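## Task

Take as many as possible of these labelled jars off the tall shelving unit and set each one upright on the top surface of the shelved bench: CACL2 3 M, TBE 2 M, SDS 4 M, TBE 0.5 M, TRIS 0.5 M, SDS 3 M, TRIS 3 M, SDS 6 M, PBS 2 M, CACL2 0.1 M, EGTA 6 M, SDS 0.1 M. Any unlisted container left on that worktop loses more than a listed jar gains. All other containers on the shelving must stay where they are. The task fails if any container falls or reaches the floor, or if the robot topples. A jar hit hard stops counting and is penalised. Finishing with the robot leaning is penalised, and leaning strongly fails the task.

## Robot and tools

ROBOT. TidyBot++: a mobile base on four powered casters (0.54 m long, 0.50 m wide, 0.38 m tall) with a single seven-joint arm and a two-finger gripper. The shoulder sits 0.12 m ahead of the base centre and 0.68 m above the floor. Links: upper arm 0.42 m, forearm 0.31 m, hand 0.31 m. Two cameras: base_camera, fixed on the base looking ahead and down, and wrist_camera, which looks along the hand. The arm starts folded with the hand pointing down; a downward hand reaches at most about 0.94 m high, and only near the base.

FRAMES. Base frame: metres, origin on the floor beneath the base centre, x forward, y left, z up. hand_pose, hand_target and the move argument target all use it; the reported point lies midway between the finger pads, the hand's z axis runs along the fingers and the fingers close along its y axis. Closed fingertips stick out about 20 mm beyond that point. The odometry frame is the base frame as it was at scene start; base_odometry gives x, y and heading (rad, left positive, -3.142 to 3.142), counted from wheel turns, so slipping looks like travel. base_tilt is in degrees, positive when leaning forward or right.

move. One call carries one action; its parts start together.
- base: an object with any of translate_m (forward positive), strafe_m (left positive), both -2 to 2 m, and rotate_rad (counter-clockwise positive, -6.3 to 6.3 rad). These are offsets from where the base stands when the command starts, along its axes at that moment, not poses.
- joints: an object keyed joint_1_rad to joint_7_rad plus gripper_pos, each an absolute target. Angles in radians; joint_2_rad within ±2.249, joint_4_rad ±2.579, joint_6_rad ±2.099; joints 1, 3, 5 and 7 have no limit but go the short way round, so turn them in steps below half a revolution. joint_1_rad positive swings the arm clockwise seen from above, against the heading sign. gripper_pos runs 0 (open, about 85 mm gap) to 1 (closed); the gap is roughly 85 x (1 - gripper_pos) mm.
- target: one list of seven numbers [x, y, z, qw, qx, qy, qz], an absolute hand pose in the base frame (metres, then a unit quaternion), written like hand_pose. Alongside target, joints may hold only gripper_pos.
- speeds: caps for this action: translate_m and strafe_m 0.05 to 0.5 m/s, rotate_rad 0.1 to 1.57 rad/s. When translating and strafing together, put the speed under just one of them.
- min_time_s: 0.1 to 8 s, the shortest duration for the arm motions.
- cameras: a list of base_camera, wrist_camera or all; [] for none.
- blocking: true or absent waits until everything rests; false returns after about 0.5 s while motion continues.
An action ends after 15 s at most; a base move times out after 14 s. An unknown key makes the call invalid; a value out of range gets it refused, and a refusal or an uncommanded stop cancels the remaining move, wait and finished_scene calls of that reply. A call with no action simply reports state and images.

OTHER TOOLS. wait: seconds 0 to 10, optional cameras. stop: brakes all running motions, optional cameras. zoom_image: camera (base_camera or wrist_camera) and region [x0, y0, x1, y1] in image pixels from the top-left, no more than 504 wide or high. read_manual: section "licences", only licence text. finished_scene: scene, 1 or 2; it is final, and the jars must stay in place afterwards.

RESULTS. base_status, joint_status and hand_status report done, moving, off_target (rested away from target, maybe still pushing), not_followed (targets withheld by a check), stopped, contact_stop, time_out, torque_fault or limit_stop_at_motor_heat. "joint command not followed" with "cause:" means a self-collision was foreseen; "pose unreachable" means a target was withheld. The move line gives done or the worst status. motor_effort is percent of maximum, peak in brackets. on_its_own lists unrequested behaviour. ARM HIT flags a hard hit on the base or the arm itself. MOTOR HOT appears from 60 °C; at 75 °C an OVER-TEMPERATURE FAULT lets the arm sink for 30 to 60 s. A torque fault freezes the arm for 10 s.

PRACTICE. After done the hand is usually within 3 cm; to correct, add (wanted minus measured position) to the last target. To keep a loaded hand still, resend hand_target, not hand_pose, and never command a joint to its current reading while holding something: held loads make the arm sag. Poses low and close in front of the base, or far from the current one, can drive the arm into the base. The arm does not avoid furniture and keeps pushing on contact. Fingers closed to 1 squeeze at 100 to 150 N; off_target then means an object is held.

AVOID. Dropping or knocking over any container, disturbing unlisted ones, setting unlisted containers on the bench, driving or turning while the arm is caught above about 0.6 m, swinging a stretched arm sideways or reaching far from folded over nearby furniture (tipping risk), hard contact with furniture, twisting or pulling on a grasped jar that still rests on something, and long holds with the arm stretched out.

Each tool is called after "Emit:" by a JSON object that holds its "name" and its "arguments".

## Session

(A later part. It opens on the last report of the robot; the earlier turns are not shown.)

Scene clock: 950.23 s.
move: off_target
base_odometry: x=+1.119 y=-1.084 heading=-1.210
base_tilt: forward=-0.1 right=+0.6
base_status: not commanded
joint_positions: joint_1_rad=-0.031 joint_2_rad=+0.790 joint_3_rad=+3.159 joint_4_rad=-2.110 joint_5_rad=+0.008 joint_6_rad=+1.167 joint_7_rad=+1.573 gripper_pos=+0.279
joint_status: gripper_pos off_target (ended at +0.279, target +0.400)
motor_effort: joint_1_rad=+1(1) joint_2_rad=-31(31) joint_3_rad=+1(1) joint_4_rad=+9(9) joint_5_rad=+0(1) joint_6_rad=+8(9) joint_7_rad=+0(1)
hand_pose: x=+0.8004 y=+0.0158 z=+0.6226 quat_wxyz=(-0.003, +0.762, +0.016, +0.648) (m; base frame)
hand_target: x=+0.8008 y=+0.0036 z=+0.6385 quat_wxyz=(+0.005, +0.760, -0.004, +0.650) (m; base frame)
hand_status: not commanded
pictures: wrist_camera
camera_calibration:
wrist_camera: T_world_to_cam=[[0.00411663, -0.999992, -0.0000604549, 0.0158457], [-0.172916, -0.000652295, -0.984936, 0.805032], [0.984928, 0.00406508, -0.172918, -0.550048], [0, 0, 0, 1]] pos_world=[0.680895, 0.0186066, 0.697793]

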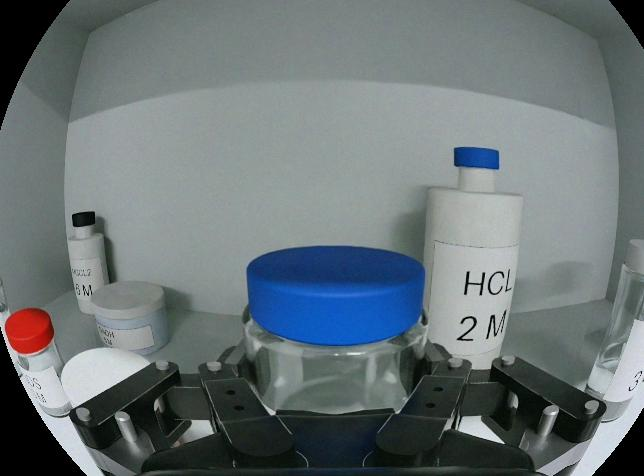

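Emit:
{"name": "move", "arguments": {"joints": {"joint_2_rad": 0.65, "gripper_pos": 0.42}}}

Emit:
{"name": "move", "arguments": {"joints": {"joint_2_rad": 0.53, "joint_6_rad": 0.9, "gripper_pos": 0.42}, "cameras": ["wrist_camera"]}}

Emit:
{"name": "move", "arguments": {"base": {"translate_m": -0.45}, "speeds": {"translate_m": 0.3}, "cameras": ["wrist_camera"]}}

Scene clock: 954.73 s.
move: off_target
base_odometry: x=+1.119 y=-1.084 heading=-1.210
base_tilt: forward=-0.2 right=+0.7
base_status: not commanded
joint_positions: joint_1_rad=-0.031 joint_2_rad=+0.700 joint_3_rad=+3.159 joint_4_rad=-2.110 joint_5_rad=+0.008 joint_6_rad=+1.153 joint_7_rad=+1.573 gripper_pos=+0.279
joint_status: gripper_pos off_target (ended at +0.279, target +0.420); the others done
motor_effort: joint_1_rad=+1(1) joint_2_rad=-32(36) joint_3_rad=+1(1) joint_4_rad=+12(12) joint_5_rad=+0(1) joint_6_rad=+10(12) joint_7_rad=-1(1)
hand_pose: x=+0.8024 y=+0.0158 z=+0.6796 quat_wxyz=(-0.003, +0.737, +0.015, +0.676) (m; base frame)
hand_target: x=+0.8016 y=+0.0037 z=+0.7081 quat_wxyz=(+0.004, +0.726, -0.005, +0.688) (m; base frame)
hand_status: not commanded
pictures: none

Scene clock: 956.07 s.
move: off_target
base_odometry: x=+1.119 y=-1.084 heading=-1.210
base_tilt: forward=-0.2 right=+0.6
base_status: not commanded
joint_positions: joint_1_rad=-0.031 joint_2_rad=+0.581 joint_3_rad=+3.159 joint_4_rad=-2.110 joint_5_rad=+0.008 joint_6_rad=+0.933 joint_7_rad=+1.573 gripper_pos=+0.279
joint_status: gripper_pos off_target (ended at +0.279, target +0.420); the others done
motor_effort: joint_1_rad=+0(1) joint_2_rad=-31(35) joint_3_rad=+1(2) joint_4_rad=+13(14) joint_5_rad=-1(1) joint_6_rad=+11(12) joint_7_rad=-1(1)
hand_pose: x=+0.7926 y=+0.0146 z=+0.6922 quat_wxyz=(-0.002, +0.770, +0.014, +0.638) (m; base frame)
hand_target: x=+0.7898 y=+0.0038 z=+0.7167 quat_wxyz=(+0.002, +0.764, -0.007, +0.645) (m; base frame)
hand_status: not commanded
pictures: wrist_camera
camera_calibration:
wrist_camera: T_world_to_cam=[[0.000864813, -0.999999, -0.000682879, 0.0177393], [-0.198639, 0.000497486, -0.980073, 0.88935], [0.980072, 0.000983226, -0.198639, -0.50863], [0, 0, 0, 1]] pos_world=[0.675138, 0.017797, 0.770606]

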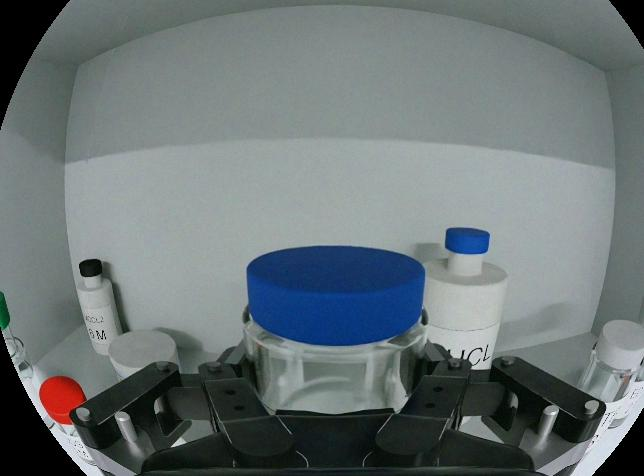

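Scene clock: 958.57 s.
move: done
base_odometry: x=+0.960 y=-0.662 heading=-1.210
base_tilt: forward=-0.1 right=+0.7
base_status: done
joint_positions: joint_1_rad=-0.031 joint_2_rad=+0.579 joint_3_rad=+3.159 joint_4_rad=-2.111 joint_5_rad=+0.008 joint_6_rad=+0.930 joint_7_rad=+1.573 gripper_pos=+0.279
joint_status: not commanded
motor_effort: joint_1_rad=+1(3) joint_2_rad=-31(32) joint_3_rad=+1(2) joint_4_rad=+13(15) joint_5_rad=-1(2) joint_6_rad=+10(11) joint_7_rad=+0(1)
hand_pose: x=+0.7920 y=+0.0144 z=+0.6922 quat_wxyz=(-0.002, +0.771, +0.014, +0.637) (m; base frame)
hand_target: x=+0.7898 y=+0.0038 z=+0.7167 quat_wxyz=(+0.002, +0.764, -0.007, +0.645) (m; base frame)
hand_status: not commanded
pictures: wrist_camera
camera_calibration:
wrist_camera: T_world_to_cam=[[0.000451935, -1, -0.000709615, 0.0178377], [-0.200849, 0.000604384, -0.979622, 0.8906], [0.979622, 0.000585251, -0.200848, -0.506181], [0, 0, 0, 1]] pos_world=[0.674734, 0.0175956, 0.770798]

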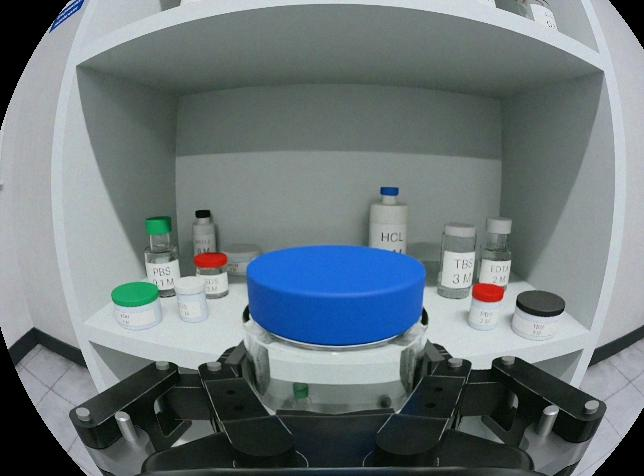

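Emit:
{"name": "move", "arguments": {"base": {"rotate_rad": -3.1416, "translate_m": -1.91, "strafe_m": -0.143}, "speeds": {"rotate_rad": 1.0, "translate_m": 0.45}, "joints": {"joint_2_rad": -0.2, "joint_4_rad": -2.2, "joint_6_rad": 0.3, "gripper_pos": 0.42}, "min_time_s": 4, "cameras": ["wrist_camera"]}}

Scene clock: 974.40 s.
move: off_target
base_odometry: x=+0.151 y=+1.074 heading=+1.931
base_tilt: forward=-0.2 right=+0.7
base_status: done
joint_positions: joint_1_rad=-0.033 joint_2_rad=-0.167 joint_3_rad=+3.160 joint_4_rad=-2.188 joint_5_rad=+0.008 joint_6_rad=+0.331 joint_7_rad=+1.573 gripper_pos=+0.279
joint_status: gripper_pos off_target (ended at +0.279, target +0.420); the others done
motor_effort: joint_1_rad=+0(4) joint_2_rad=-14(34) joint_3_rad=+1(3) joint_4_rad=+20(22) joint_5_rad=-1(2) joint_6_rad=+10(12) joint_7_rad=-1(1)
hand_pose: x=+0.6412 y=+0.0092 z=+0.9232 quat_wxyz=(-0.004, +0.748, +0.009, +0.664) (m; base frame)
hand_target: x=+0.6302 y=+0.0038 z=+0.9232 quat_wxyz=(-0.012, +0.751, -0.011, +0.660) (m; base frame)
hand_status: not commanded
pictures: wrist_camera
camera_calibration:
wrist_camera: T_world_to_cam=[[-0.00364046, -0.99993, -0.0112704, 0.0252906], [-0.130721, 0.0116496, -0.991351, 1.05237], [0.991413, -0.0021357, -0.130754, -0.384295], [0, 0, 0, 1]] pos_world=[0.518654, 0.0122083, 0.993308]

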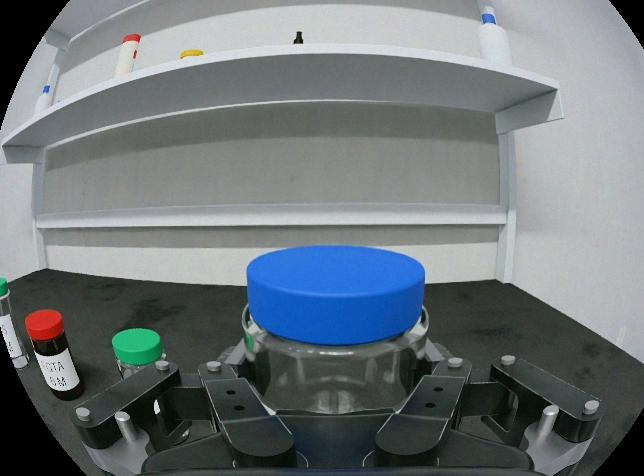

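Emit:
{"name": "move", "arguments": {"base": {"translate_m": 0.1, "strafe_m": 0.02}, "speeds": {"translate_m": 0.2}, "joints": {"joint_2_rad": -0.141, "joint_4_rad": -2.374, "joint_6_rad": 0.523, "gripper_pos": 0.42}, "min_time_s": 2.5, "cameras": ["wrist_camera"]}}

Scene clock: 995.57 s.
move: off_target
base_odometry: x=+0.097 y=+1.161 heading=+1.931
base_tilt: forward=-0.2 right=+0.6
base_status: done
joint_positions: joint_1_rad=-0.033 joint_2_rad=-0.150 joint_3_rad=+3.160 joint_4_rad=-2.362 joint_5_rad=+0.008 joint_6_rad=+0.462 joint_7_rad=+1.573 gripper_pos=+0.279
joint_status: gripper_pos off_target (ended at +0.279, target +0.420); the others done
motor_effort: joint_1_rad=+1(1) joint_2_rad=-13(16) joint_3_rad=+1(2) joint_4_rad=+18(22) joint_5_rad=-1(1) joint_6_rad=+11(12) joint_7_rad=-1(1)
hand_pose: x=+0.6145 y=+0.0094 z=+0.8539 quat_wxyz=(-0.004, +0.768, +0.010, +0.641) (m; base frame)
hand_target: x=+0.6163 y=+0.0021 z=+0.8619 quat_wxyz=(-0.008, +0.755, -0.011, +0.656) (m; base frame)
hand_status: not commanded
pictures: wrist_camera
camera_calibration:
wrist_camera: T_world_to_cam=[[-0.0032995, -0.999941, -0.0103957, 0.0236307], [-0.191373, 0.0108351, -0.981458, 1.00907], [0.981512, -0.00124886, -0.191397, -0.308907], [0, 0, 0, 1]] pos_world=[0.496383, 0.0123101, 0.931485]

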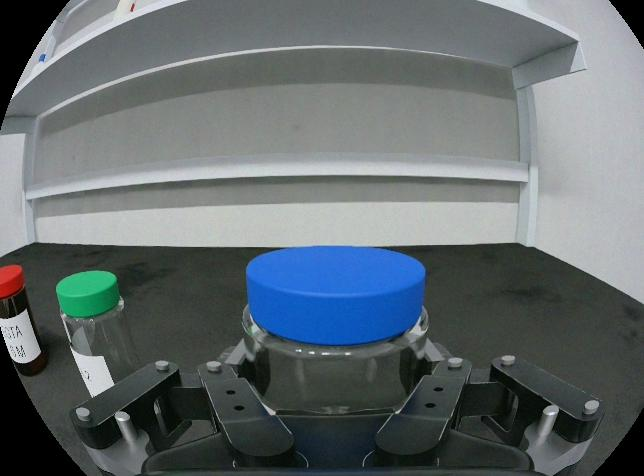

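Emit:
{"name": "move", "arguments": {"base": {"translate_m": 0.04, "strafe_m": 0.03}, "speeds": {"translate_m": 0.2}}}

Emit:
{"name": "move", "arguments": {"joints": {"joint_2_rad": -0.131, "joint_4_rad": -2.384, "joint_6_rad": 0.544, "gripper_pos": 0.42}}}

Emit:
{"name": "move", "arguments": {"joints": {"joint_2_rad": -0.121, "joint_4_rad": -2.393, "joint_6_rad": 0.564, "gripper_pos": 0.42}}}

Emit:
{"name": "move", "arguments": {"joints": {"joint_2_rad": -0.113, "joint_4_rad": -2.400, "joint_6_rad": 0.581, "gripper_pos": 0.42}}}

Scene clock: 1005.10 s.
move: done
base_odometry: x=+0.055 y=+1.188 heading=+1.931
base_tilt: forward=-0.2 right=+0.7
base_status: done
joint_positions: joint_1_rad=-0.033 joint_2_rad=-0.138 joint_3_rad=+3.160 joint_4_rad=-2.365 joint_5_rad=+0.008 joint_6_rad=+0.467 joint_7_rad=+1.573 gripper_pos=+0.279
joint_status: not commanded
motor_effort: joint_1_rad=+0(2) joint_2_rad=-13(15) joint_3_rad=+1(2) joint_4_rad=+19(20) joint_5_rad=+0(1) joint_6_rad=+10(11) joint_7_rad=-1(1)
hand_pose: x=+0.6160 y=+0.0095 z=+0.8480 quat_wxyz=(-0.004, +0.771, +0.010, +0.637) (m; base frame)
hand_target: x=+0.6163 y=+0.0021 z=+0.8619 quat_wxyz=(-0.008, +0.755, -0.011, +0.656) (m; base frame)
hand_status: not commanded
pictures: none

Scene clock: 1005.63 s.
move: off_target
base_odometry: x=+0.055 y=+1.188 heading=+1.931
base_tilt: forward=-0.2 right=+0.6
base_status: not commanded
joint_positions: joint_1_rad=-0.033 joint_2_rad=-0.134 joint_3_rad=+3.160 joint_4_rad=-2.375 joint_5_rad=+0.008 joint_6_rad=+0.490 joint_7_rad=+1.573 gripper_pos=+0.279
joint_status: gripper_pos off_target (ended at +0.279, target +0.420); the others done
motor_effort: joint_1_rad=+1(1) joint_2_rad=-13(14) joint_3_rad=+1(1) joint_4_rad=+19(20) joint_5_rad=+0(1) joint_6_rad=+11(11) joint_7_rad=-1(1)
hand_pose: x=+0.6155 y=+0.0096 z=+0.8480 quat_wxyz=(-0.004, +0.768, +0.010, +0.641) (m; base frame)
hand_target: x=+0.6166 y=+0.0019 z=+0.8578 quat_wxyz=(-0.008, +0.754, -0.011, +0.656) (m; base frame)
hand_status: not commanded
pictures: none

Scene clock: 1006.17 s.
move: off_target
base_odometry: x=+0.055 y=+1.188 heading=+1.931
base_tilt: forward=-0.2 right=+0.7
base_status: not commanded
joint_positions: joint_1_rad=-0.033 joint_2_rad=-0.128 joint_3_rad=+3.160 joint_4_rad=-2.382 joint_5_rad=+0.008 joint_6_rad=+0.512 joint_7_rad=+1.573 gripper_pos=+0.279
joint_status: gripper_pos off_target (ended at +0.279, target +0.420); the others done
motor_effort: joint_1_rad=+0(1) joint_2_rad=-14(14) joint_3_rad=+1(2) joint_4_rad=+19(19) joint_5_rad=-1(1) joint_6_rad=+10(11) joint_7_rad=-1(1)
hand_pose: x=+0.6159 y=+0.0096 z=+0.8478 quat_wxyz=(-0.004, +0.765, +0.010, +0.644) (m; base frame)
hand_target: x=+0.6170 y=+0.0018 z=+0.8541 quat_wxyz=(-0.007, +0.754, -0.011, +0.657) (m; base frame)
hand_status: not commanded
pictures: none

Scene clock: 1006.70 s.
move: off_target
base_odometry: x=+0.055 y=+1.188 heading=+1.931
base_tilt: forward=-0.2 right=+0.6
base_status: not commanded
joint_positions: joint_1_rad=-0.033 joint_2_rad=-0.123 joint_3_rad=+3.160 joint_4_rad=-2.387 joint_5_rad=+0.008 joint_6_rad=+0.530 joint_7_rad=+1.573 gripper_pos=+0.279
joint_status: gripper_pos off_target (ended at +0.279, target +0.420); the others done
motor_effort: joint_1_rad=+1(1) joint_2_rad=-14(14) joint_3_rad=+1(2) joint_4_rad=+18(19) joint_5_rad=-1(1) joint_6_rad=+10(11) joint_7_rad=-1(1)
hand_pose: x=+0.6164 y=+0.0097 z=+0.8477 quat_wxyz=(-0.004, +0.762, +0.010, +0.647) (m; base frame)
hand_target: x=+0.6173 y=+0.0017 z=+0.8515 quat_wxyz=(-0.007, +0.753, -0.011, +0.658) (m; base frame)
hand_status: not commanded
pictures: none

Emit:
{"name": "move", "arguments": {"joints": {"gripper_pos": 0.23}}}

Emit:
{"name": "move", "arguments": {"joints": {"gripper_pos": 0.05}, "cameras": ["wrist_camera"]}}

Emit:
{"name": "move", "arguments": {"base": {"translate_m": -0.35}, "speeds": {"translate_m": 0.3}, "joints": {"gripper_pos": 0.0}, "cameras": ["wrist_camera"]}}

Scene clock: 1012.37 s.
move: done
base_odometry: x=+0.055 y=+1.188 heading=+1.931
base_tilt: forward=-0.2 right=+0.7
base_status: not commanded
joint_positions: joint_1_rad=-0.033 joint_2_rad=-0.123 joint_3_rad=+3.160 joint_4_rad=-2.387 joint_5_rad=+0.008 joint_6_rad=+0.542 joint_7_rad=+1.573 gripper_pos=+0.230
joint_status: all done
motor_effort: joint_1_rad=+1(1) joint_2_rad=-12(14) joint_3_rad=+1(2) joint_4_rad=+17(19) joint_5_rad=-1(1) joint_6_rad=+8(11) joint_7_rad=-1(1)
hand_pose: x=+0.6170 y=+0.0097 z=+0.8512 quat_wxyz=(-0.004, +0.759, +0.010, +0.651) (m; base frame)
hand_target: x=+0.6173 y=+0.0017 z=+0.8515 quat_wxyz=(-0.007, +0.753, -0.011, +0.658) (m; base frame)
hand_status: not commanded
pictures: none

Scene clock: 1012.97 s.
move: done
base_odometry: x=+0.055 y=+1.188 heading=+1.931
base_tilt: forward=-0.2 right=+0.7
base_status: not commanded
joint_positions: joint_1_rad=-0.033 joint_2_rad=-0.123 joint_3_rad=+3.160 joint_4_rad=-2.387 joint_5_rad=+0.008 joint_6_rad=+0.542 joint_7_rad=+1.573 gripper_pos=+0.050
joint_status: all done
motor_effort: joint_1_rad=+0(1) joint_2_rad=-12(12) joint_3_rad=+1(2) joint_4_rad=+16(17) joint_5_rad=+0(1) joint_6_rad=+8(9) joint_7_rad=-1(1)
hand_pose: x=+0.6170 y=+0.0097 z=+0.8512 quat_wxyz=(-0.004, +0.759, +0.010, +0.651) (m; base frame)
hand_target: x=+0.6173 y=+0.0017 z=+0.8515 quat_wxyz=(-0.007, +0.753, -0.011, +0.658) (m; base frame)
hand_status: not commanded
pictures: wrist_camera
camera_calibration:
wrist_camera: T_world_to_cam=[[-0.00244369, -0.999939, -0.0107705, 0.0236929], [-0.163861, 0.0110254, -0.986422, 0.994081], [0.98648, -0.000645638, -0.163878, -0.338383], [0, 0, 0, 1]] pos_world=[0.496757, 0.0125129, 0.925385]

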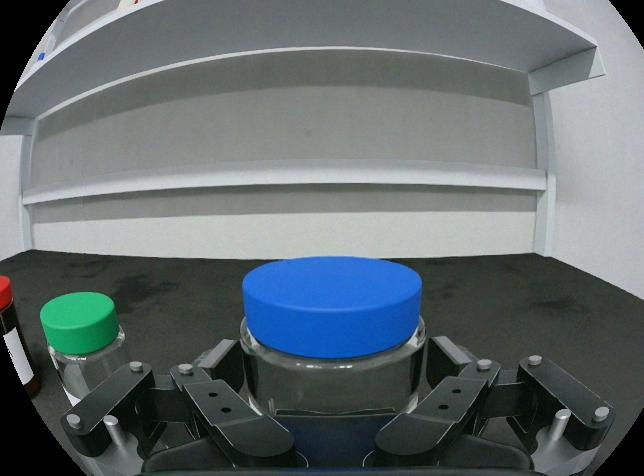

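Scene clock: 1015.10 s.
move: done
base_odometry: x=+0.178 y=+0.860 heading=+1.931
base_tilt: forward=-0.1 right=+0.7
base_status: done
joint_positions: joint_1_rad=-0.033 joint_2_rad=-0.120 joint_3_rad=+3.160 joint_4_rad=-2.387 joint_5_rad=+0.008 joint_6_rad=+0.542 joint_7_rad=+1.573 gripper_pos=+0.000
joint_status: all done
motor_effort: joint_1_rad=+0(1) joint_2_rad=-12(14) joint_3_rad=+1(2) joint_4_rad=+16(18) joint_5_rad=+0(1) joint_6_rad=+9(9) joint_7_rad=-1(1)
hand_pose: x=+0.6176 y=+0.0097 z=+0.8498 quat_wxyz=(-0.004, +0.760, +0.010, +0.650) (m; base frame)
hand_target: x=+0.6173 y=+0.0017 z=+0.8515 quat_wxyz=(-0.007, +0.753, -0.011, +0.658) (m; base frame)
hand_status: not commanded
pictures: wrist_camera
camera_calibration:
wrist_camera: T_world_to_cam=[[-0.00245911, -0.99994, -0.0106646, 0.0236924], [-0.16665, 0.0109252, -0.985956, 0.994072], [0.986013, -0.000647319, -0.166667, -0.336536], [0, 0, 0, 1]] pos_world=[0.497549, 0.0126127, 0.924274]

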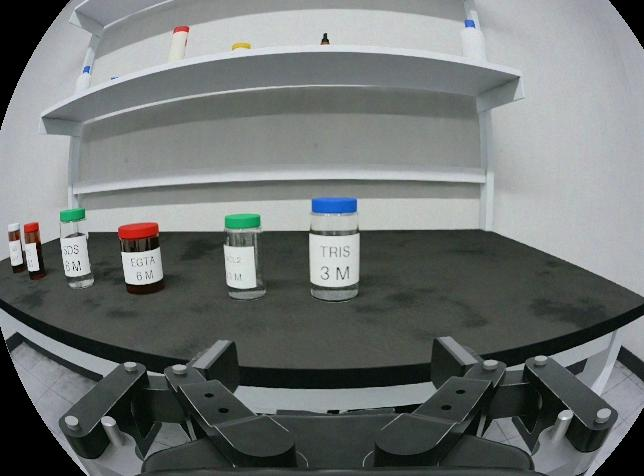

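Emit:
{"name": "move", "arguments": {"base": {"rotate_rad": 3.1416, "translate_m": -1.805, "strafe_m": -0.44}, "speeds": {"rotate_rad": 1.1, "translate_m": 0.45}, "joints": {"joint_2_rad": 0.86, "joint_4_rad": -2.11, "joint_6_rad": 1.245, "gripper_pos": 0}, "min_time_s": 4, "cameras": ["wrist_camera"]}}

Emit:
{"name": "zoom_image", "arguments": {"camera": "wrist_camera", "region": [130, 160, 430, 330]}}

Scene clock: 1075.10 s.
move: done
base_odometry: x=+1.227 y=-0.674 heading=-1.210
base_tilt: forward=-0.1 right=+0.6
base_status: done
joint_positions: joint_1_rad=-0.033 joint_2_rad=+0.842 joint_3_rad=+3.159 joint_4_rad=-2.116 joint_5_rad=+0.008 joint_6_rad=+1.203 joint_7_rad=+1.573 gripper_pos=+0.000
joint_status: all done
motor_effort: joint_1_rad=+1(4) joint_2_rad=-31(33) joint_3_rad=+1(3) joint_4_rad=+7(17) joint_5_rad=-1(2) joint_6_rad=+8(9) joint_7_rad=+0(1)
hand_pose: x=+0.7960 y=+0.0170 z=+0.5955 quat_wxyz=(-0.003, +0.769, +0.016, +0.639) (m; base frame)
hand_target: x=+0.7992 y=+0.0036 z=+0.5988 quat_wxyz=(+0.007, +0.759, -0.002, +0.651) (m; base frame)
hand_status: not commanded
pictures: wrist_camera
camera_calibration:
wrist_camera: T_world_to_cam=[[0.0060917, -0.999981, 0.0000926282, 0.0154178], [-0.195856, -0.00128395, -0.980632, 0.793344], [0.980614, 0.00595557, -0.19586, -0.533371], [0, 0, 0, 1]] pos_world=[0.678318, 0.0196127, 0.673511]

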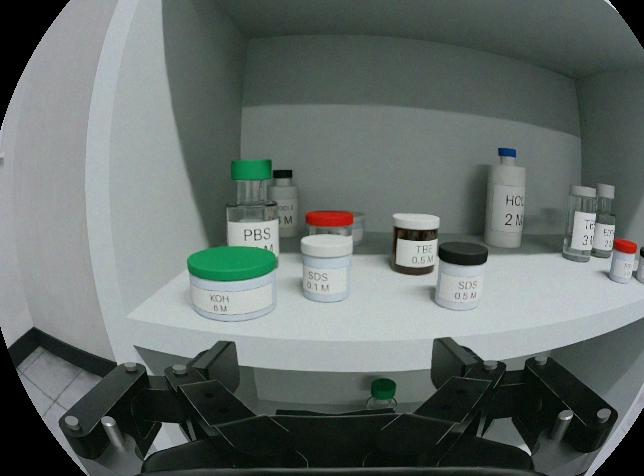

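Scaled by 1.680.

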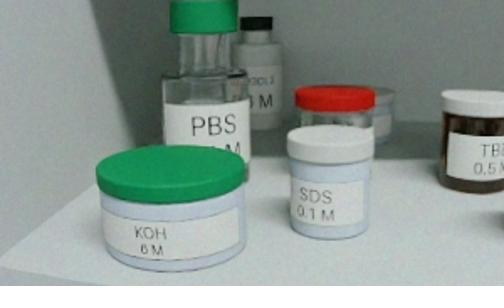

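Emit:
{"name": "move", "arguments": {"base": {"strafe_m": 0.01}, "joints": {"joint_2_rad": 0.475, "joint_4_rad": -1.76, "joint_6_rad": -0.14, "gripper_pos": 0}, "min_time_s": 2, "cameras": ["wrist_camera"]}}

Scene clock: 1118.50 s.
move: done
base_odometry: x=+1.236 y=-0.671 heading=-1.210
base_tilt: forward=-0.2 right=+0.6
base_status: done
joint_positions: joint_1_rad=-0.034 joint_2_rad=+0.510 joint_3_rad=+3.159 joint_4_rad=-1.772 joint_5_rad=+0.008 joint_6_rad=-0.097 joint_7_rad=+1.573 gripper_pos=+0.000
joint_status: all done
motor_effort: joint_1_rad=+1(3) joint_2_rad=-30(33) joint_3_rad=+1(2) joint_4_rad=+15(16) joint_5_rad=+0(1) joint_6_rad=+6(9) joint_7_rad=-1(1)
hand_pose: x=+0.7775 y=+0.0131 z=+0.6186 quat_wxyz=(+0.002, +0.928, +0.015, +0.372) (m; base frame)
hand_target: x=+0.7750 y=+0.0112 z=+0.6379 quat_wxyz=(-0.006, +0.927, -0.005, +0.374) (m; base frame)
hand_status: not commanded
pictures: wrist_camera
camera_calibration:
wrist_camera: T_world_to_cam=[[-0.00283488, -0.999865, 0.0161856, 0.00862905], [-0.731441, -0.00896377, -0.681846, 1.044], [0.681899, -0.0137718, -0.731316, 0.0531133], [0, 0, 0, 1]] pos_world=[0.727432, 0.0187175, 0.750552]

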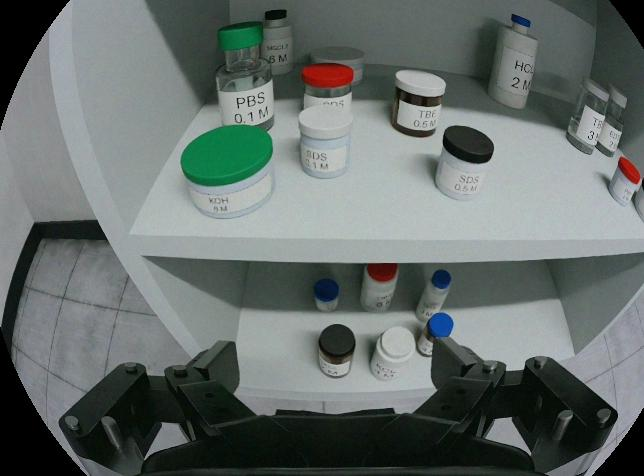

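Emit:
{"name": "move", "arguments": {"base": {"strafe_m": 0.008, "translate_m": 0.235}, "speeds": {"translate_m": 0.2}, "joints": {"gripper_pos": 0.2}, "cameras": ["wrist_camera"]}}

Scene clock: 1130.30 s.
move: done
base_odometry: x=+1.326 y=-0.888 heading=-1.210
base_tilt: forward=-0.2 right=+0.7
base_status: done
joint_positions: joint_1_rad=-0.034 joint_2_rad=+0.508 joint_3_rad=+3.159 joint_4_rad=-1.769 joint_5_rad=+0.008 joint_6_rad=-0.101 joint_7_rad=+1.573 gripper_pos=+0.200
joint_status: all done
motor_effort: joint_1_rad=+0(1) joint_2_rad=-30(31) joint_3_rad=+1(1) joint_4_rad=+14(16) joint_5_rad=+0(2) joint_6_rad=+5(7) joint_7_rad=+0(1)
hand_pose: x=+0.7783 y=+0.0131 z=+0.6205 quat_wxyz=(+0.002, +0.928, +0.015, +0.373) (m; base frame)
hand_target: x=+0.7750 y=+0.0112 z=+0.6379 quat_wxyz=(-0.006, +0.927, -0.005, +0.374) (m; base frame)
hand_status: not commanded
pictures: wrist_camera
camera_calibration:
wrist_camera: T_world_to_cam=[[-0.00285542, -0.999865, 0.0161824, 0.00861738], [-0.730572, -0.00896407, -0.682777, 1.04581], [0.682829, -0.013772, -0.730448, 0.0527602], [0, 0, 0, 1]] pos_world=[0.728038, 0.0187175, 0.752453]

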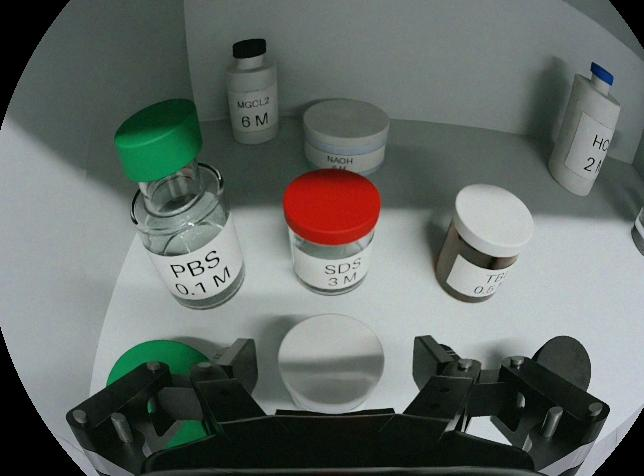

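Emit:
{"name": "move", "arguments": {"base": {"strafe_m": 0.001, "translate_m": 0.012}, "speeds": {"translate_m": 0.1}}}

Emit:
{"name": "move", "arguments": {"joints": {"joint_2_rad": 0.575, "joint_4_rad": -1.828, "joint_6_rad": 0.07}, "min_time_s": 1.5, "cameras": ["wrist_camera"]}}

Scene clock: 1138.37 s.
move: done
base_odometry: x=+1.332 y=-0.899 heading=-1.210
base_tilt: forward=-0.2 right=+0.6
base_status: done
joint_positions: joint_1_rad=-0.034 joint_2_rad=+0.507 joint_3_rad=+3.159 joint_4_rad=-1.765 joint_5_rad=+0.008 joint_6_rad=-0.102 joint_7_rad=+1.573 gripper_pos=+0.200
joint_status: not commanded
motor_effort: joint_1_rad=+0(2) joint_2_rad=-30(32) joint_3_rad=+0(1) joint_4_rad=+15(17) joint_5_rad=-1(1) joint_6_rad=+6(6) joint_7_rad=-1(1)
hand_pose: x=+0.7795 y=+0.0131 z=+0.6227 quat_wxyz=(+0.002, +0.927, +0.015, +0.374) (m; base frame)
hand_target: x=+0.7750 y=+0.0112 z=+0.6379 quat_wxyz=(-0.006, +0.927, -0.005, +0.374) (m; base frame)
hand_status: not commanded
pictures: none

Scene clock: 1140.17 s.
move: done
base_odometry: x=+1.332 y=-0.899 heading=-1.210
base_tilt: forward=-0.2 right=+0.6
base_status: not commanded
joint_positions: joint_1_rad=-0.034 joint_2_rad=+0.554 joint_3_rad=+3.159 joint_4_rad=-1.807 joint_5_rad=+0.008 joint_6_rad=+0.026 joint_7_rad=+1.573 gripper_pos=+0.200
joint_status: all done
motor_effort: joint_1_rad=+1(1) joint_2_rad=-30(31) joint_3_rad=+0(1) joint_4_rad=+14(16) joint_5_rad=+0(1) joint_6_rad=+6(7) joint_7_rad=-1(1)
hand_pose: x=+0.7865 y=+0.0136 z=+0.6011 quat_wxyz=(+0.002, +0.919, +0.015, +0.393) (m; base frame)
hand_target: x=+0.7848 y=+0.0094 z=+0.5875 quat_wxyz=(-0.003, +0.919, -0.006, +0.393) (m; base frame)
hand_status: not commanded
pictures: wrist_camera
camera_calibration:
wrist_camera: T_world_to_cam=[[-0.00212168, -0.999882, 0.0152309, 0.00943976], [-0.700134, -0.00938977, -0.71395, 1.0334], [0.714008, -0.0121785, -0.700031, -0.0097765], [0, 0, 0, 1]] pos_world=[0.730522, 0.019023, 0.730812]

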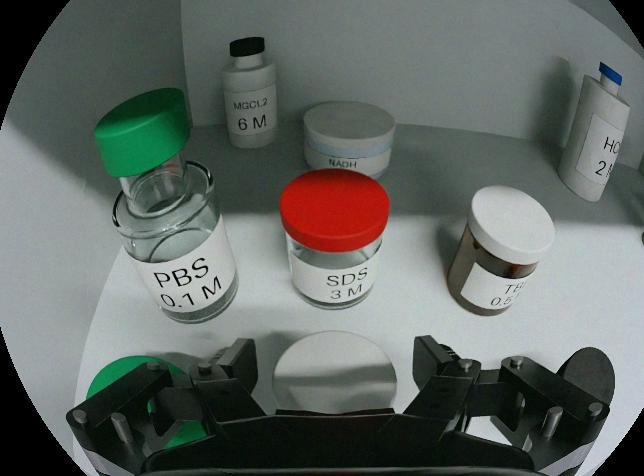

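Emit:
{"name": "move", "arguments": {"joints": {"joint_2_rad": 0.6, "joint_4_rad": -1.856, "joint_6_rad": 0.1}, "min_time_s": 1.5, "cameras": ["wrist_camera"]}}

Scene clock: 1147.90 s.
move: done
base_odometry: x=+1.332 y=-0.899 heading=-1.210
base_tilt: forward=-0.2 right=+0.7
base_status: not commanded
joint_positions: joint_1_rad=-0.034 joint_2_rad=+0.575 joint_3_rad=+3.159 joint_4_rad=-1.834 joint_5_rad=+0.008 joint_6_rad=+0.057 joint_7_rad=+1.573 gripper_pos=+0.200
joint_status: all done
motor_effort: joint_1_rad=+0(1) joint_2_rad=-31(31) joint_3_rad=+1(2) joint_4_rad=+14(15) joint_5_rad=-1(1) joint_6_rad=+6(7) joint_7_rad=-1(1)
hand_pose: x=+0.7790 y=+0.0134 z=+0.5819 quat_wxyz=(+0.002, +0.923, +0.015, +0.384) (m; base frame)
hand_target: x=+0.7759 y=+0.0089 z=+0.5656 quat_wxyz=(-0.003, +0.924, -0.006, +0.383) (m; base frame)
hand_status: not commanded
pictures: wrist_camera
camera_calibration:
wrist_camera: T_world_to_cam=[[-0.00163755, -0.999874, 0.0157637, 0.00887526], [-0.712897, -0.00988731, -0.701199, 1.01695], [0.701267, -0.0123861, -0.712791, -0.000641045], [0, 0, 0, 1]] pos_world=[0.725442, 0.0189211, 0.712486]

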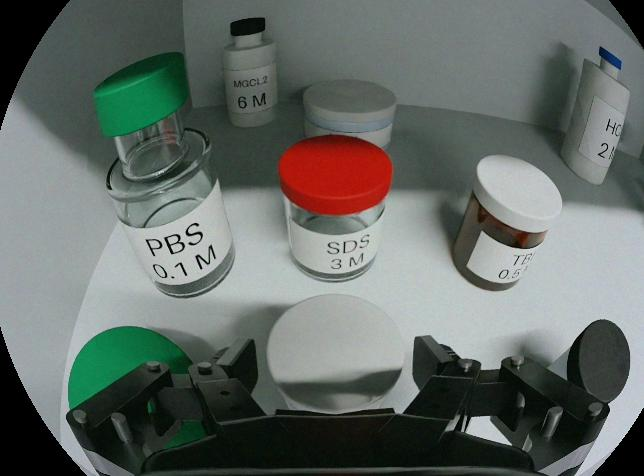

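Emit:
{"name": "move", "arguments": {"joints": {"joint_2_rad": 0.612, "joint_4_rad": -1.866, "joint_6_rad": 0.122}}}

Emit:
{"name": "move", "arguments": {"joints": {"gripper_pos": 0.32}}}

Emit:
{"name": "move", "arguments": {"joints": {"gripper_pos": 0.42}}}

Emit:
{"name": "move", "arguments": {"joints": {"gripper_pos": 0.52}, "cameras": ["wrist_camera"]}}

Scene clock: 1151.50 s.
move: done
base_odometry: x=+1.332 y=-0.899 heading=-1.210
base_tilt: forward=-0.2 right=+0.7
base_status: not commanded
joint_positions: joint_1_rad=-0.034 joint_2_rad=+0.587 joint_3_rad=+3.159 joint_4_rad=-1.846 joint_5_rad=+0.008 joint_6_rad=+0.085 joint_7_rad=+1.573 gripper_pos=+0.200
joint_status: all done
motor_effort: joint_1_rad=+0(1) joint_2_rad=-30(31) joint_3_rad=+0(1) joint_4_rad=+13(14) joint_5_rad=-1(1) joint_6_rad=+5(6) joint_7_rad=-1(1)
hand_pose: x=+0.7787 y=+0.0135 z=+0.5750 quat_wxyz=(+0.002, +0.922, +0.015, +0.387) (m; base frame)
hand_target: x=+0.7746 y=+0.0087 z=+0.5584 quat_wxyz=(-0.002, +0.924, -0.006, +0.383) (m; base frame)
hand_status: not commanded
pictures: none

Scene clock: 1152.03 s.
move: done
base_odometry: x=+1.332 y=-0.899 heading=-1.210
base_tilt: forward=-0.2 right=+0.6
base_status: not commanded
joint_positions: joint_1_rad=-0.034 joint_2_rad=+0.587 joint_3_rad=+3.159 joint_4_rad=-1.846 joint_5_rad=+0.008 joint_6_rad=+0.086 joint_7_rad=+1.573 gripper_pos=+0.320
joint_status: all done
motor_effort: joint_1_rad=+0(1) joint_2_rad=-29(30) joint_3_rad=+0(1) joint_4_rad=+13(13) joint_5_rad=+0(1) joint_6_rad=+5(6) joint_7_rad=-1(1)
hand_pose: x=+0.7788 y=+0.0135 z=+0.5751 quat_wxyz=(+0.002, +0.922, +0.015, +0.387) (m; base frame)
hand_target: x=+0.7746 y=+0.0087 z=+0.5584 quat_wxyz=(-0.002, +0.924, -0.006, +0.383) (m; base frame)
hand_status: not commanded
pictures: none

Scene clock: 1152.57 s.
move: done
base_odometry: x=+1.332 y=-0.899 heading=-1.210
base_tilt: forward=-0.2 right=+0.6
base_status: not commanded
joint_positions: joint_1_rad=-0.034 joint_2_rad=+0.588 joint_3_rad=+3.159 joint_4_rad=-1.846 joint_5_rad=+0.008 joint_6_rad=+0.091 joint_7_rad=+1.573 gripper_pos=+0.419
joint_status: all done
motor_effort: joint_1_rad=+1(2) joint_2_rad=-29(29) joint_3_rad=+1(2) joint_4_rad=+12(13) joint_5_rad=-1(1) joint_6_rad=+4(6) joint_7_rad=+0(1)
hand_pose: x=+0.7798 y=+0.0135 z=+0.5760 quat_wxyz=(+0.002, +0.921, +0.015, +0.389) (m; base frame)
hand_target: x=+0.7746 y=+0.0087 z=+0.5584 quat_wxyz=(-0.002, +0.924, -0.006, +0.383) (m; base frame)
hand_status: not commanded
pictures: none

Scene clock: 1153.10 s.
move: off_target
base_odometry: x=+1.332 y=-0.899 heading=-1.210
base_tilt: forward=-0.1 right=+0.6
base_status: not commanded
joint_positions: joint_1_rad=-0.034 joint_2_rad=+0.588 joint_3_rad=+3.159 joint_4_rad=-1.846 joint_5_rad=+0.008 joint_6_rad=+0.094 joint_7_rad=+1.573 gripper_pos=+0.461
joint_status: gripper_pos off_target (ended at +0.461, target +0.520)
motor_effort: joint_1_rad=+0(1) joint_2_rad=-28(29) joint_3_rad=+1(2) joint_4_rad=+13(13) joint_5_rad=-1(1) joint_6_rad=+5(5) joint_7_rad=+0(1)
hand_pose: x=+0.7804 y=+0.0135 z=+0.5766 quat_wxyz=(+0.002, +0.921, +0.015, +0.390) (m; base frame)
hand_target: x=+0.7746 y=+0.0087 z=+0.5584 quat_wxyz=(-0.002, +0.924, -0.006, +0.383) (m; base frame)
hand_status: not commanded
pictures: wrist_camera
camera_calibration:
wrist_camera: T_world_to_cam=[[-0.00140803, -0.999879, 0.0154671, 0.00911256], [-0.70396, -0.00999425, -0.71017, 1.01251], [0.710239, -0.0118881, -0.703861, -0.0174854], [0, 0, 0, 1]] pos_world=[0.725195, 0.0190228, 0.706603]

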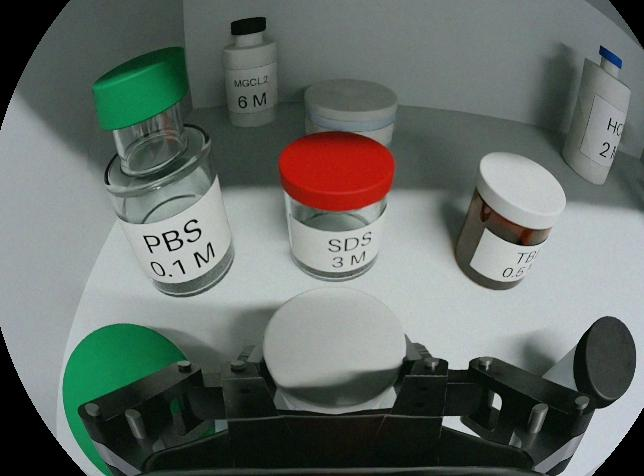

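Emit:
{"name": "move", "arguments": {"joints": {"joint_2_rad": 0.51, "gripper_pos": 0.58}}}

Emit:
{"name": "move", "arguments": {"joints": {"joint_2_rad": 0.42, "joint_6_rad": -0.09, "gripper_pos": 0.58}, "cameras": ["wrist_camera"]}}

Emit:
{"name": "move", "arguments": {"base": {"translate_m": -0.42}, "speeds": {"translate_m": 0.3}, "cameras": ["wrist_camera"]}}

Scene clock: 1160.30 s.
move: off_target
base_odometry: x=+1.332 y=-0.899 heading=-1.210
base_tilt: forward=-0.2 right=+0.7
base_status: not commanded
joint_positions: joint_1_rad=-0.034 joint_2_rad=+0.551 joint_3_rad=+3.159 joint_4_rad=-1.851 joint_5_rad=+0.008 joint_6_rad=+0.094 joint_7_rad=+1.573 gripper_pos=+0.461
joint_status: gripper_pos off_target (ended at +0.461, target +0.580); the others done
motor_effort: joint_1_rad=+0(1) joint_2_rad=-31(32) joint_3_rad=+1(1) joint_4_rad=+14(15) joint_5_rad=-1(1) joint_6_rad=+7(7) joint_7_rad=-1(1)
hand_pose: x=+0.7815 y=+0.0136 z=+0.5987 quat_wxyz=(+0.002, +0.914, +0.015, +0.405) (m; base frame)
hand_target: x=+0.7838 y=+0.0090 z=+0.6258 quat_wxyz=(-0.004, +0.903, -0.006, +0.429) (m; base frame)
hand_status: not commanded
pictures: none

Scene clock: 1161.27 s.
move: off_target
base_odometry: x=+1.332 y=-0.899 heading=-1.210
base_tilt: forward=-0.2 right=+0.6
base_status: not commanded
joint_positions: joint_1_rad=-0.034 joint_2_rad=+0.455 joint_3_rad=+3.159 joint_4_rad=-1.851 joint_5_rad=+0.008 joint_6_rad=-0.057 joint_7_rad=+1.573 gripper_pos=+0.461
joint_status: gripper_pos off_target (ended at +0.461, target +0.580); the others done
motor_effort: joint_1_rad=+1(1) joint_2_rad=-29(32) joint_3_rad=+1(1) joint_4_rad=+15(16) joint_5_rad=-1(1) joint_6_rad=+6(7) joint_7_rad=-1(1)
hand_pose: x=+0.7557 y=+0.0126 z=+0.6271 quat_wxyz=(+0.002, +0.925, +0.014, +0.380) (m; base frame)
hand_target: x=+0.7438 y=+0.0101 z=+0.6354 quat_wxyz=(-0.006, +0.928, -0.006, +0.374) (m; base frame)
hand_status: not commanded
pictures: wrist_camera
camera_calibration:
wrist_camera: T_world_to_cam=[[-0.00323816, -0.999884, 0.0148664, 0.00902611], [-0.720395, -0.00797829, -0.693518, 1.03282], [0.693556, -0.0129554, -0.720286, 0.0584904], [0, 0, 0, 1]] pos_world=[0.703504, 0.018023, 0.758278]

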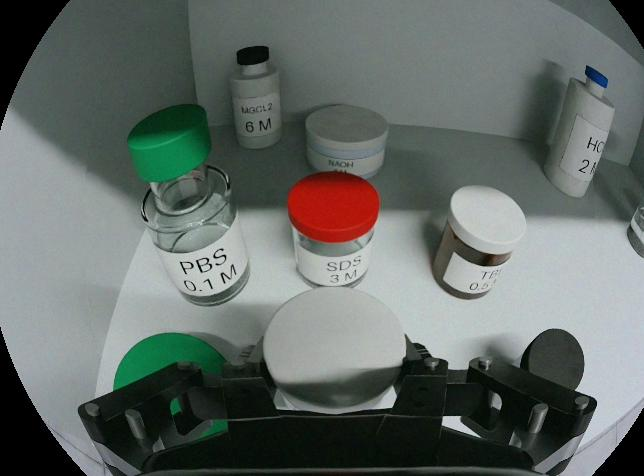

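Scene clock: 1163.67 s.
move: done
base_odometry: x=+1.183 y=-0.506 heading=-1.210
base_tilt: forward=-0.2 right=+0.7
base_status: done
joint_positions: joint_1_rad=-0.033 joint_2_rad=+0.453 joint_3_rad=+3.159 joint_4_rad=-1.853 joint_5_rad=+0.008 joint_6_rad=-0.057 joint_7_rad=+1.573 gripper_pos=+0.461
joint_status: not commanded
motor_effort: joint_1_rad=+0(2) joint_2_rad=-29(30) joint_3_rad=+1(2) joint_4_rad=+15(16) joint_5_rad=-1(1) joint_6_rad=+6(7) joint_7_rad=-1(1)
hand_pose: x=+0.7548 y=+0.0123 z=+0.6274 quat_wxyz=(+0.002, +0.925, +0.014, +0.379) (m; base frame)
hand_target: x=+0.7438 y=+0.0101 z=+0.6354 quat_wxyz=(-0.006, +0.928, -0.006, +0.374) (m; base frame)
hand_status: not commanded
pictures: wrist_camera
camera_calibration:
wrist_camera: T_world_to_cam=[[-0.00359074, -0.999884, 0.0147962, 0.00901851], [-0.720494, -0.00767375, -0.693419, 1.03251], [0.693452, -0.0131505, -0.720383, 0.0594791], [0, 0, 0, 1]] pos_world=[0.702705, 0.0177229, 0.758678]

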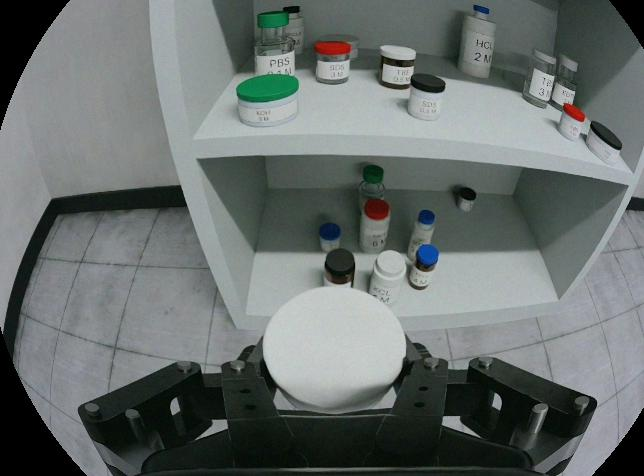

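Emit:
{"name": "move", "arguments": {"base": {"rotate_rad": -3.1416, "translate_m": -1.885, "strafe_m": -0.29}, "speeds": {"rotate_rad": 1.0, "translate_m": 0.45}, "joints": {"joint_2_rad": -0.13, "joint_4_rad": -1.61, "joint_6_rad": -0.86, "gripper_pos": 0.58}, "min_time_s": 4, "cameras": ["wrist_camera"]}}

Scene clock: 1177.80 s.
move: off_target
base_odometry: x=+0.246 y=+1.156 heading=+1.931
base_tilt: forward=-0.2 right=+0.7
base_status: done
joint_positions: joint_1_rad=-0.033 joint_2_rad=-0.109 joint_3_rad=+3.159 joint_4_rad=-1.625 joint_5_rad=+0.008 joint_6_rad=-0.821 joint_7_rad=+1.573 gripper_pos=+0.461
joint_status: gripper_pos off_target (ended at +0.461, target +0.580); the others done
motor_effort: joint_1_rad=+0(5) joint_2_rad=-14(31) joint_3_rad=+1(4) joint_4_rad=+19(20) joint_5_rad=+0(2) joint_6_rad=+6(7) joint_7_rad=-1(1)
hand_pose: x=+0.6116 y=+0.0066 z=+0.9014 quat_wxyz=(+0.000, +0.920, +0.009, +0.392) (m; base frame)
hand_target: x=+0.6013 y=+0.0135 z=+0.9111 quat_wxyz=(-0.018, +0.921, +0.000, +0.390) (m; base frame)
hand_status: not commanded
pictures: wrist_camera
camera_calibration:
wrist_camera: T_world_to_cam=[[-0.0123499, -0.999901, 0.00679389, 0.0113069], [-0.702139, 0.0038343, -0.71203, 1.1246], [0.711933, -0.0135638, -0.702117, 0.328264], [0, 0, 0, 1]] pos_world=[0.556066, 0.0114462, 1.03115]

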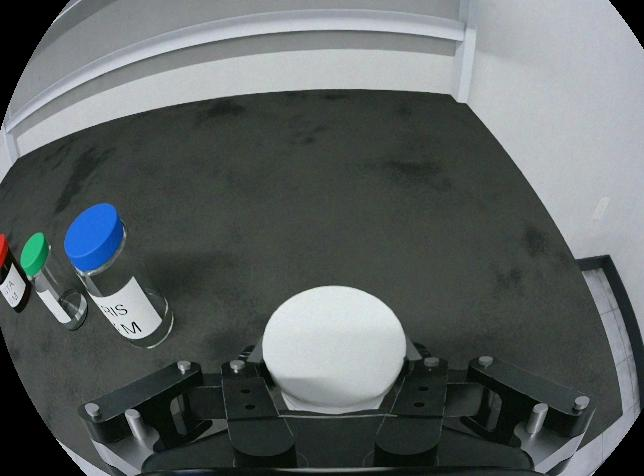

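Emit:
{"name": "move", "arguments": {"base": {"translate_m": 0.075, "strafe_m": 0.028}, "speeds": {"translate_m": 0.2}, "joints": {"joint_2_rad": -0.072, "joint_4_rad": -1.883, "joint_6_rad": -0.5, "gripper_pos": 0.58}, "min_time_s": 2.5, "cameras": ["wrist_camera"]}}

Scene clock: 1187.53 s.
move: off_target
base_odometry: x=+0.194 y=+1.216 heading=+1.931
base_tilt: forward=-0.2 right=+0.7
base_status: done
joint_positions: joint_1_rad=-0.033 joint_2_rad=-0.089 joint_3_rad=+3.159 joint_4_rad=-1.862 joint_5_rad=+0.008 joint_6_rad=-0.546 joint_7_rad=+1.573 gripper_pos=+0.461
joint_status: gripper_pos off_target (ended at +0.461, target +0.580); the others done
motor_effort: joint_1_rad=+0(1) joint_2_rad=-15(17) joint_3_rad=+1(2) joint_4_rad=+19(20) joint_5_rad=+0(1) joint_6_rad=+6(8) joint_7_rad=+0(1)
hand_pose: x=+0.6178 y=+0.0073 z=+0.8260 quat_wxyz=(+0.000, +0.917, +0.010, +0.400) (m; base frame)
hand_target: x=+0.6240 y=+0.0115 z=+0.8168 quat_wxyz=(-0.015, +0.915, -0.004, +0.403) (m; base frame)
hand_status: not commanded
pictures: wrist_camera
camera_calibration:
wrist_camera: T_world_to_cam=[[-0.0103427, -0.999925, 0.00652036, 0.0117153], [-0.689452, 0.0024081, -0.724327, 1.07766], [0.724257, -0.011987, -0.689426, 0.252788], [0, 0, 0, 1]] pos_world=[0.560031, 0.0121494, 0.954779]

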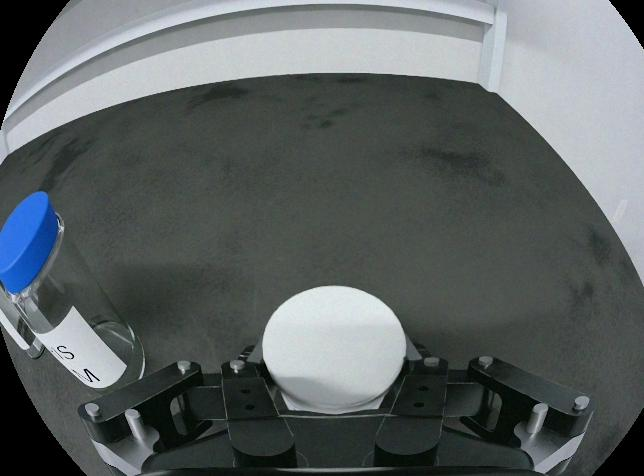

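Emit:
{"name": "move", "arguments": {"joints": {"joint_2_rad": -0.066, "joint_4_rad": -1.908, "joint_6_rad": -0.478, "gripper_pos": 0.58}, "min_time_s": 1}}

Emit:
{"name": "move", "arguments": {"joints": {"joint_2_rad": -0.064, "joint_4_rad": -1.918, "joint_6_rad": -0.466, "gripper_pos": 0.58}}}

Emit:
{"name": "move", "arguments": {"joints": {"joint_2_rad": -0.062, "joint_4_rad": -1.925, "joint_6_rad": -0.458, "gripper_pos": 0.58}}}

Emit:
{"name": "move", "arguments": {"joints": {"joint_2_rad": -0.060, "joint_4_rad": -1.932, "joint_6_rad": -0.450, "gripper_pos": 0.58}}}

Scene clock: 1193.97 s.
move: off_target
base_odometry: x=+0.194 y=+1.216 heading=+1.931
base_tilt: forward=-0.2 right=+0.6
base_status: not commanded
joint_positions: joint_1_rad=-0.033 joint_2_rad=-0.085 joint_3_rad=+3.159 joint_4_rad=-1.885 joint_5_rad=+0.008 joint_6_rad=-0.524 joint_7_rad=+1.573 gripper_pos=+0.461
joint_status: gripper_pos off_target (ended at +0.461, target +0.580); the others done
motor_effort: joint_1_rad=+1(1) joint_2_rad=-15(16) joint_3_rad=+1(2) joint_4_rad=+18(20) joint_5_rad=+0(1) joint_6_rad=+7(7) joint_7_rad=-1(1)
hand_pose: x=+0.6168 y=+0.0074 z=+0.8168 quat_wxyz=(+0.000, +0.917, +0.010, +0.398) (m; base frame)
hand_target: x=+0.6222 y=+0.0114 z=+0.8055 quat_wxyz=(-0.015, +0.917, -0.005, +0.399) (m; base frame)
hand_status: not commanded
pictures: none

Scene clock: 1194.50 s.
move: off_target
base_odometry: x=+0.194 y=+1.216 heading=+1.931
base_tilt: forward=-0.2 right=+0.7
base_status: not commanded
joint_positions: joint_1_rad=-0.033 joint_2_rad=-0.082 joint_3_rad=+3.159 joint_4_rad=-1.897 joint_5_rad=+0.008 joint_6_rad=-0.509 joint_7_rad=+1.573 gripper_pos=+0.461
joint_status: gripper_pos off_target (ended at +0.461, target +0.580); the others done
motor_effort: joint_1_rad=+0(1) joint_2_rad=-15(15) joint_3_rad=+1(1) joint_4_rad=+19(20) joint_5_rad=+0(1) joint_6_rad=+6(7) joint_7_rad=-1(1)
hand_pose: x=+0.6169 y=+0.0074 z=+0.8127 quat_wxyz=(+0.000, +0.917, +0.010, +0.398) (m; base frame)
hand_target: x=+0.6220 y=+0.0113 z=+0.8019 quat_wxyz=(-0.015, +0.917, -0.005, +0.399) (m; base frame)
hand_status: not commanded
pictures: none

Scene clock: 1195.00 s.
move: off_target
base_odometry: x=+0.194 y=+1.216 heading=+1.931
base_tilt: forward=-0.2 right=+0.7
base_status: not commanded
joint_positions: joint_1_rad=-0.033 joint_2_rad=-0.081 joint_3_rad=+3.159 joint_4_rad=-1.903 joint_5_rad=+0.008 joint_6_rad=-0.500 joint_7_rad=+1.573 gripper_pos=+0.461
joint_status: gripper_pos off_target (ended at +0.461, target +0.580); the others done
motor_effort: joint_1_rad=+1(1) joint_2_rad=-15(16) joint_3_rad=+1(1) joint_4_rad=+20(20) joint_5_rad=-1(1) joint_6_rad=+7(7) joint_7_rad=+0(1)
hand_pose: x=+0.6170 y=+0.0075 z=+0.8102 quat_wxyz=(+0.000, +0.917, +0.010, +0.398) (m; base frame)
hand_target: x=+0.6218 y=+0.0112 z=+0.7991 quat_wxyz=(-0.014, +0.917, -0.005, +0.399) (m; base frame)
hand_status: not commanded
pictures: none

Scene clock: 1195.50 s.
move: off_target
base_odometry: x=+0.194 y=+1.216 heading=+1.931
base_tilt: forward=-0.2 right=+0.7
base_status: not commanded
joint_positions: joint_1_rad=-0.033 joint_2_rad=-0.079 joint_3_rad=+3.159 joint_4_rad=-1.911 joint_5_rad=+0.008 joint_6_rad=-0.492 joint_7_rad=+1.573 gripper_pos=+0.461
joint_status: gripper_pos off_target (ended at +0.461, target +0.580); the others done
motor_effort: joint_1_rad=+1(1) joint_2_rad=-15(15) joint_3_rad=+1(2) joint_4_rad=+18(19) joint_5_rad=+0(1) joint_6_rad=+7(7) joint_7_rad=-1(1)
hand_pose: x=+0.6170 y=+0.0075 z=+0.8073 quat_wxyz=(+0.000, +0.917, +0.010, +0.398) (m; base frame)
hand_target: x=+0.6216 y=+0.0111 z=+0.7962 quat_wxyz=(-0.014, +0.917, -0.005, +0.398) (m; base frame)
hand_status: not commanded
pictures: none

Emit:
{"name": "move", "arguments": {"joints": {"joint_2_rad": -0.059, "joint_4_rad": -1.937, "joint_6_rad": -0.444, "gripper_pos": 0.58}}}

Emit:
{"name": "move", "arguments": {"joints": {"joint_2_rad": -0.058, "joint_4_rad": -1.942, "joint_6_rad": -0.438, "gripper_pos": 0.58}}}

Emit:
{"name": "move", "arguments": {"joints": {"joint_2_rad": -0.057, "joint_4_rad": -1.947, "joint_6_rad": -0.432, "gripper_pos": 0.58}}}

Emit:
{"name": "move", "arguments": {"joints": {"joint_2_rad": -0.056, "joint_4_rad": -1.952, "joint_6_rad": -0.426, "gripper_pos": 0.58}, "cameras": ["wrist_camera"]}}

Scene clock: 1200.47 s.
move: off_target
base_odometry: x=+0.194 y=+1.216 heading=+1.931
base_tilt: forward=-0.1 right=+0.6
base_status: not commanded
joint_positions: joint_1_rad=-0.033 joint_2_rad=-0.078 joint_3_rad=+3.159 joint_4_rad=-1.915 joint_5_rad=+0.008 joint_6_rad=-0.486 joint_7_rad=+1.573 gripper_pos=+0.461
joint_status: gripper_pos off_target (ended at +0.461, target +0.580); the others done
motor_effort: joint_1_rad=+0(1) joint_2_rad=-15(16) joint_3_rad=+1(1) joint_4_rad=+19(19) joint_5_rad=-1(1) joint_6_rad=+6(7) joint_7_rad=-1(1)
hand_pose: x=+0.6168 y=+0.0075 z=+0.8057 quat_wxyz=(+0.000, +0.917, +0.010, +0.398) (m; base frame)
hand_target: x=+0.6215 y=+0.0111 z=+0.7944 quat_wxyz=(-0.014, +0.917, -0.005, +0.398) (m; base frame)
hand_status: not commanded
pictures: none

Scene clock: 1200.93 s.
move: off_target
base_odometry: x=+0.194 y=+1.216 heading=+1.931
base_tilt: forward=-0.2 right=+0.7
base_status: not commanded
joint_positions: joint_1_rad=-0.033 joint_2_rad=-0.077 joint_3_rad=+3.159 joint_4_rad=-1.920 joint_5_rad=+0.008 joint_6_rad=-0.480 joint_7_rad=+1.573 gripper_pos=+0.461
joint_status: gripper_pos off_target (ended at +0.461, target +0.580); the others done
motor_effort: joint_1_rad=+0(1) joint_2_rad=-15(16) joint_3_rad=+2(2) joint_4_rad=+19(19) joint_5_rad=-1(1) joint_6_rad=+6(7) joint_7_rad=-1(1)
hand_pose: x=+0.6168 y=+0.0075 z=+0.8040 quat_wxyz=(+0.000, +0.917, +0.010, +0.398) (m; base frame)
hand_target: x=+0.6213 y=+0.0110 z=+0.7926 quat_wxyz=(-0.014, +0.917, -0.005, +0.398) (m; base frame)
hand_status: not commanded
pictures: none

Scene clock: 1201.40 s.
move: off_target
base_odometry: x=+0.194 y=+1.216 heading=+1.931
base_tilt: forward=-0.2 right=+0.6
base_status: not commanded
joint_positions: joint_1_rad=-0.033 joint_2_rad=-0.077 joint_3_rad=+3.159 joint_4_rad=-1.925 joint_5_rad=+0.008 joint_6_rad=-0.474 joint_7_rad=+1.573 gripper_pos=+0.461
joint_status: gripper_pos off_target (ended at +0.461, target +0.580); the others done
motor_effort: joint_1_rad=+0(1) joint_2_rad=-15(16) joint_3_rad=+1(1) joint_4_rad=+19(20) joint_5_rad=+0(1) joint_6_rad=+6(7) joint_7_rad=-1(1)
hand_pose: x=+0.6167 y=+0.0075 z=+0.8026 quat_wxyz=(+0.000, +0.917, +0.010, +0.398) (m; base frame)
hand_target: x=+0.6212 y=+0.0110 z=+0.7908 quat_wxyz=(-0.014, +0.917, -0.005, +0.398) (m; base frame)
hand_status: not commanded
pictures: none

Scene clock: 1201.87 s.
move: off_target
base_odometry: x=+0.194 y=+1.216 heading=+1.931
base_tilt: forward=-0.2 right=+0.6
base_status: not commanded
joint_positions: joint_1_rad=-0.033 joint_2_rad=-0.076 joint_3_rad=+3.159 joint_4_rad=-1.928 joint_5_rad=+0.008 joint_6_rad=-0.466 joint_7_rad=+1.573 gripper_pos=+0.461
joint_status: gripper_pos off_target (ended at +0.461, target +0.580); the others done
motor_effort: joint_1_rad=+0(1) joint_2_rad=-15(15) joint_3_rad=+1(1) joint_4_rad=+18(19) joint_5_rad=+0(1) joint_6_rad=+6(6) joint_7_rad=-1(1)
hand_pose: x=+0.6176 y=+0.0076 z=+0.8027 quat_wxyz=(+0.000, +0.916, +0.010, +0.401) (m; base frame)
hand_target: x=+0.6210 y=+0.0109 z=+0.7891 quat_wxyz=(-0.014, +0.917, -0.005, +0.398) (m; base frame)
hand_status: not commanded
pictures: wrist_camera
camera_calibration:
wrist_camera: T_world_to_cam=[[-0.00978944, -0.999931, 0.00652579, 0.0117482], [-0.688173, 0.00200223, -0.725543, 1.06086], [0.72548, -0.0115935, -0.688145, 0.235206], [0, 0, 0, 1]] pos_world=[0.559536, 0.0123502, 0.931481]

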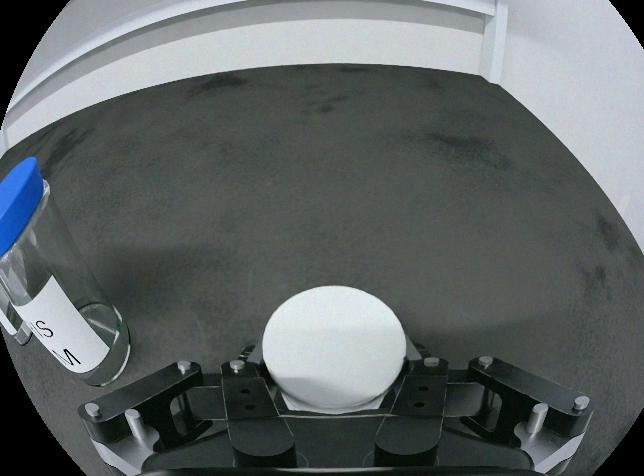

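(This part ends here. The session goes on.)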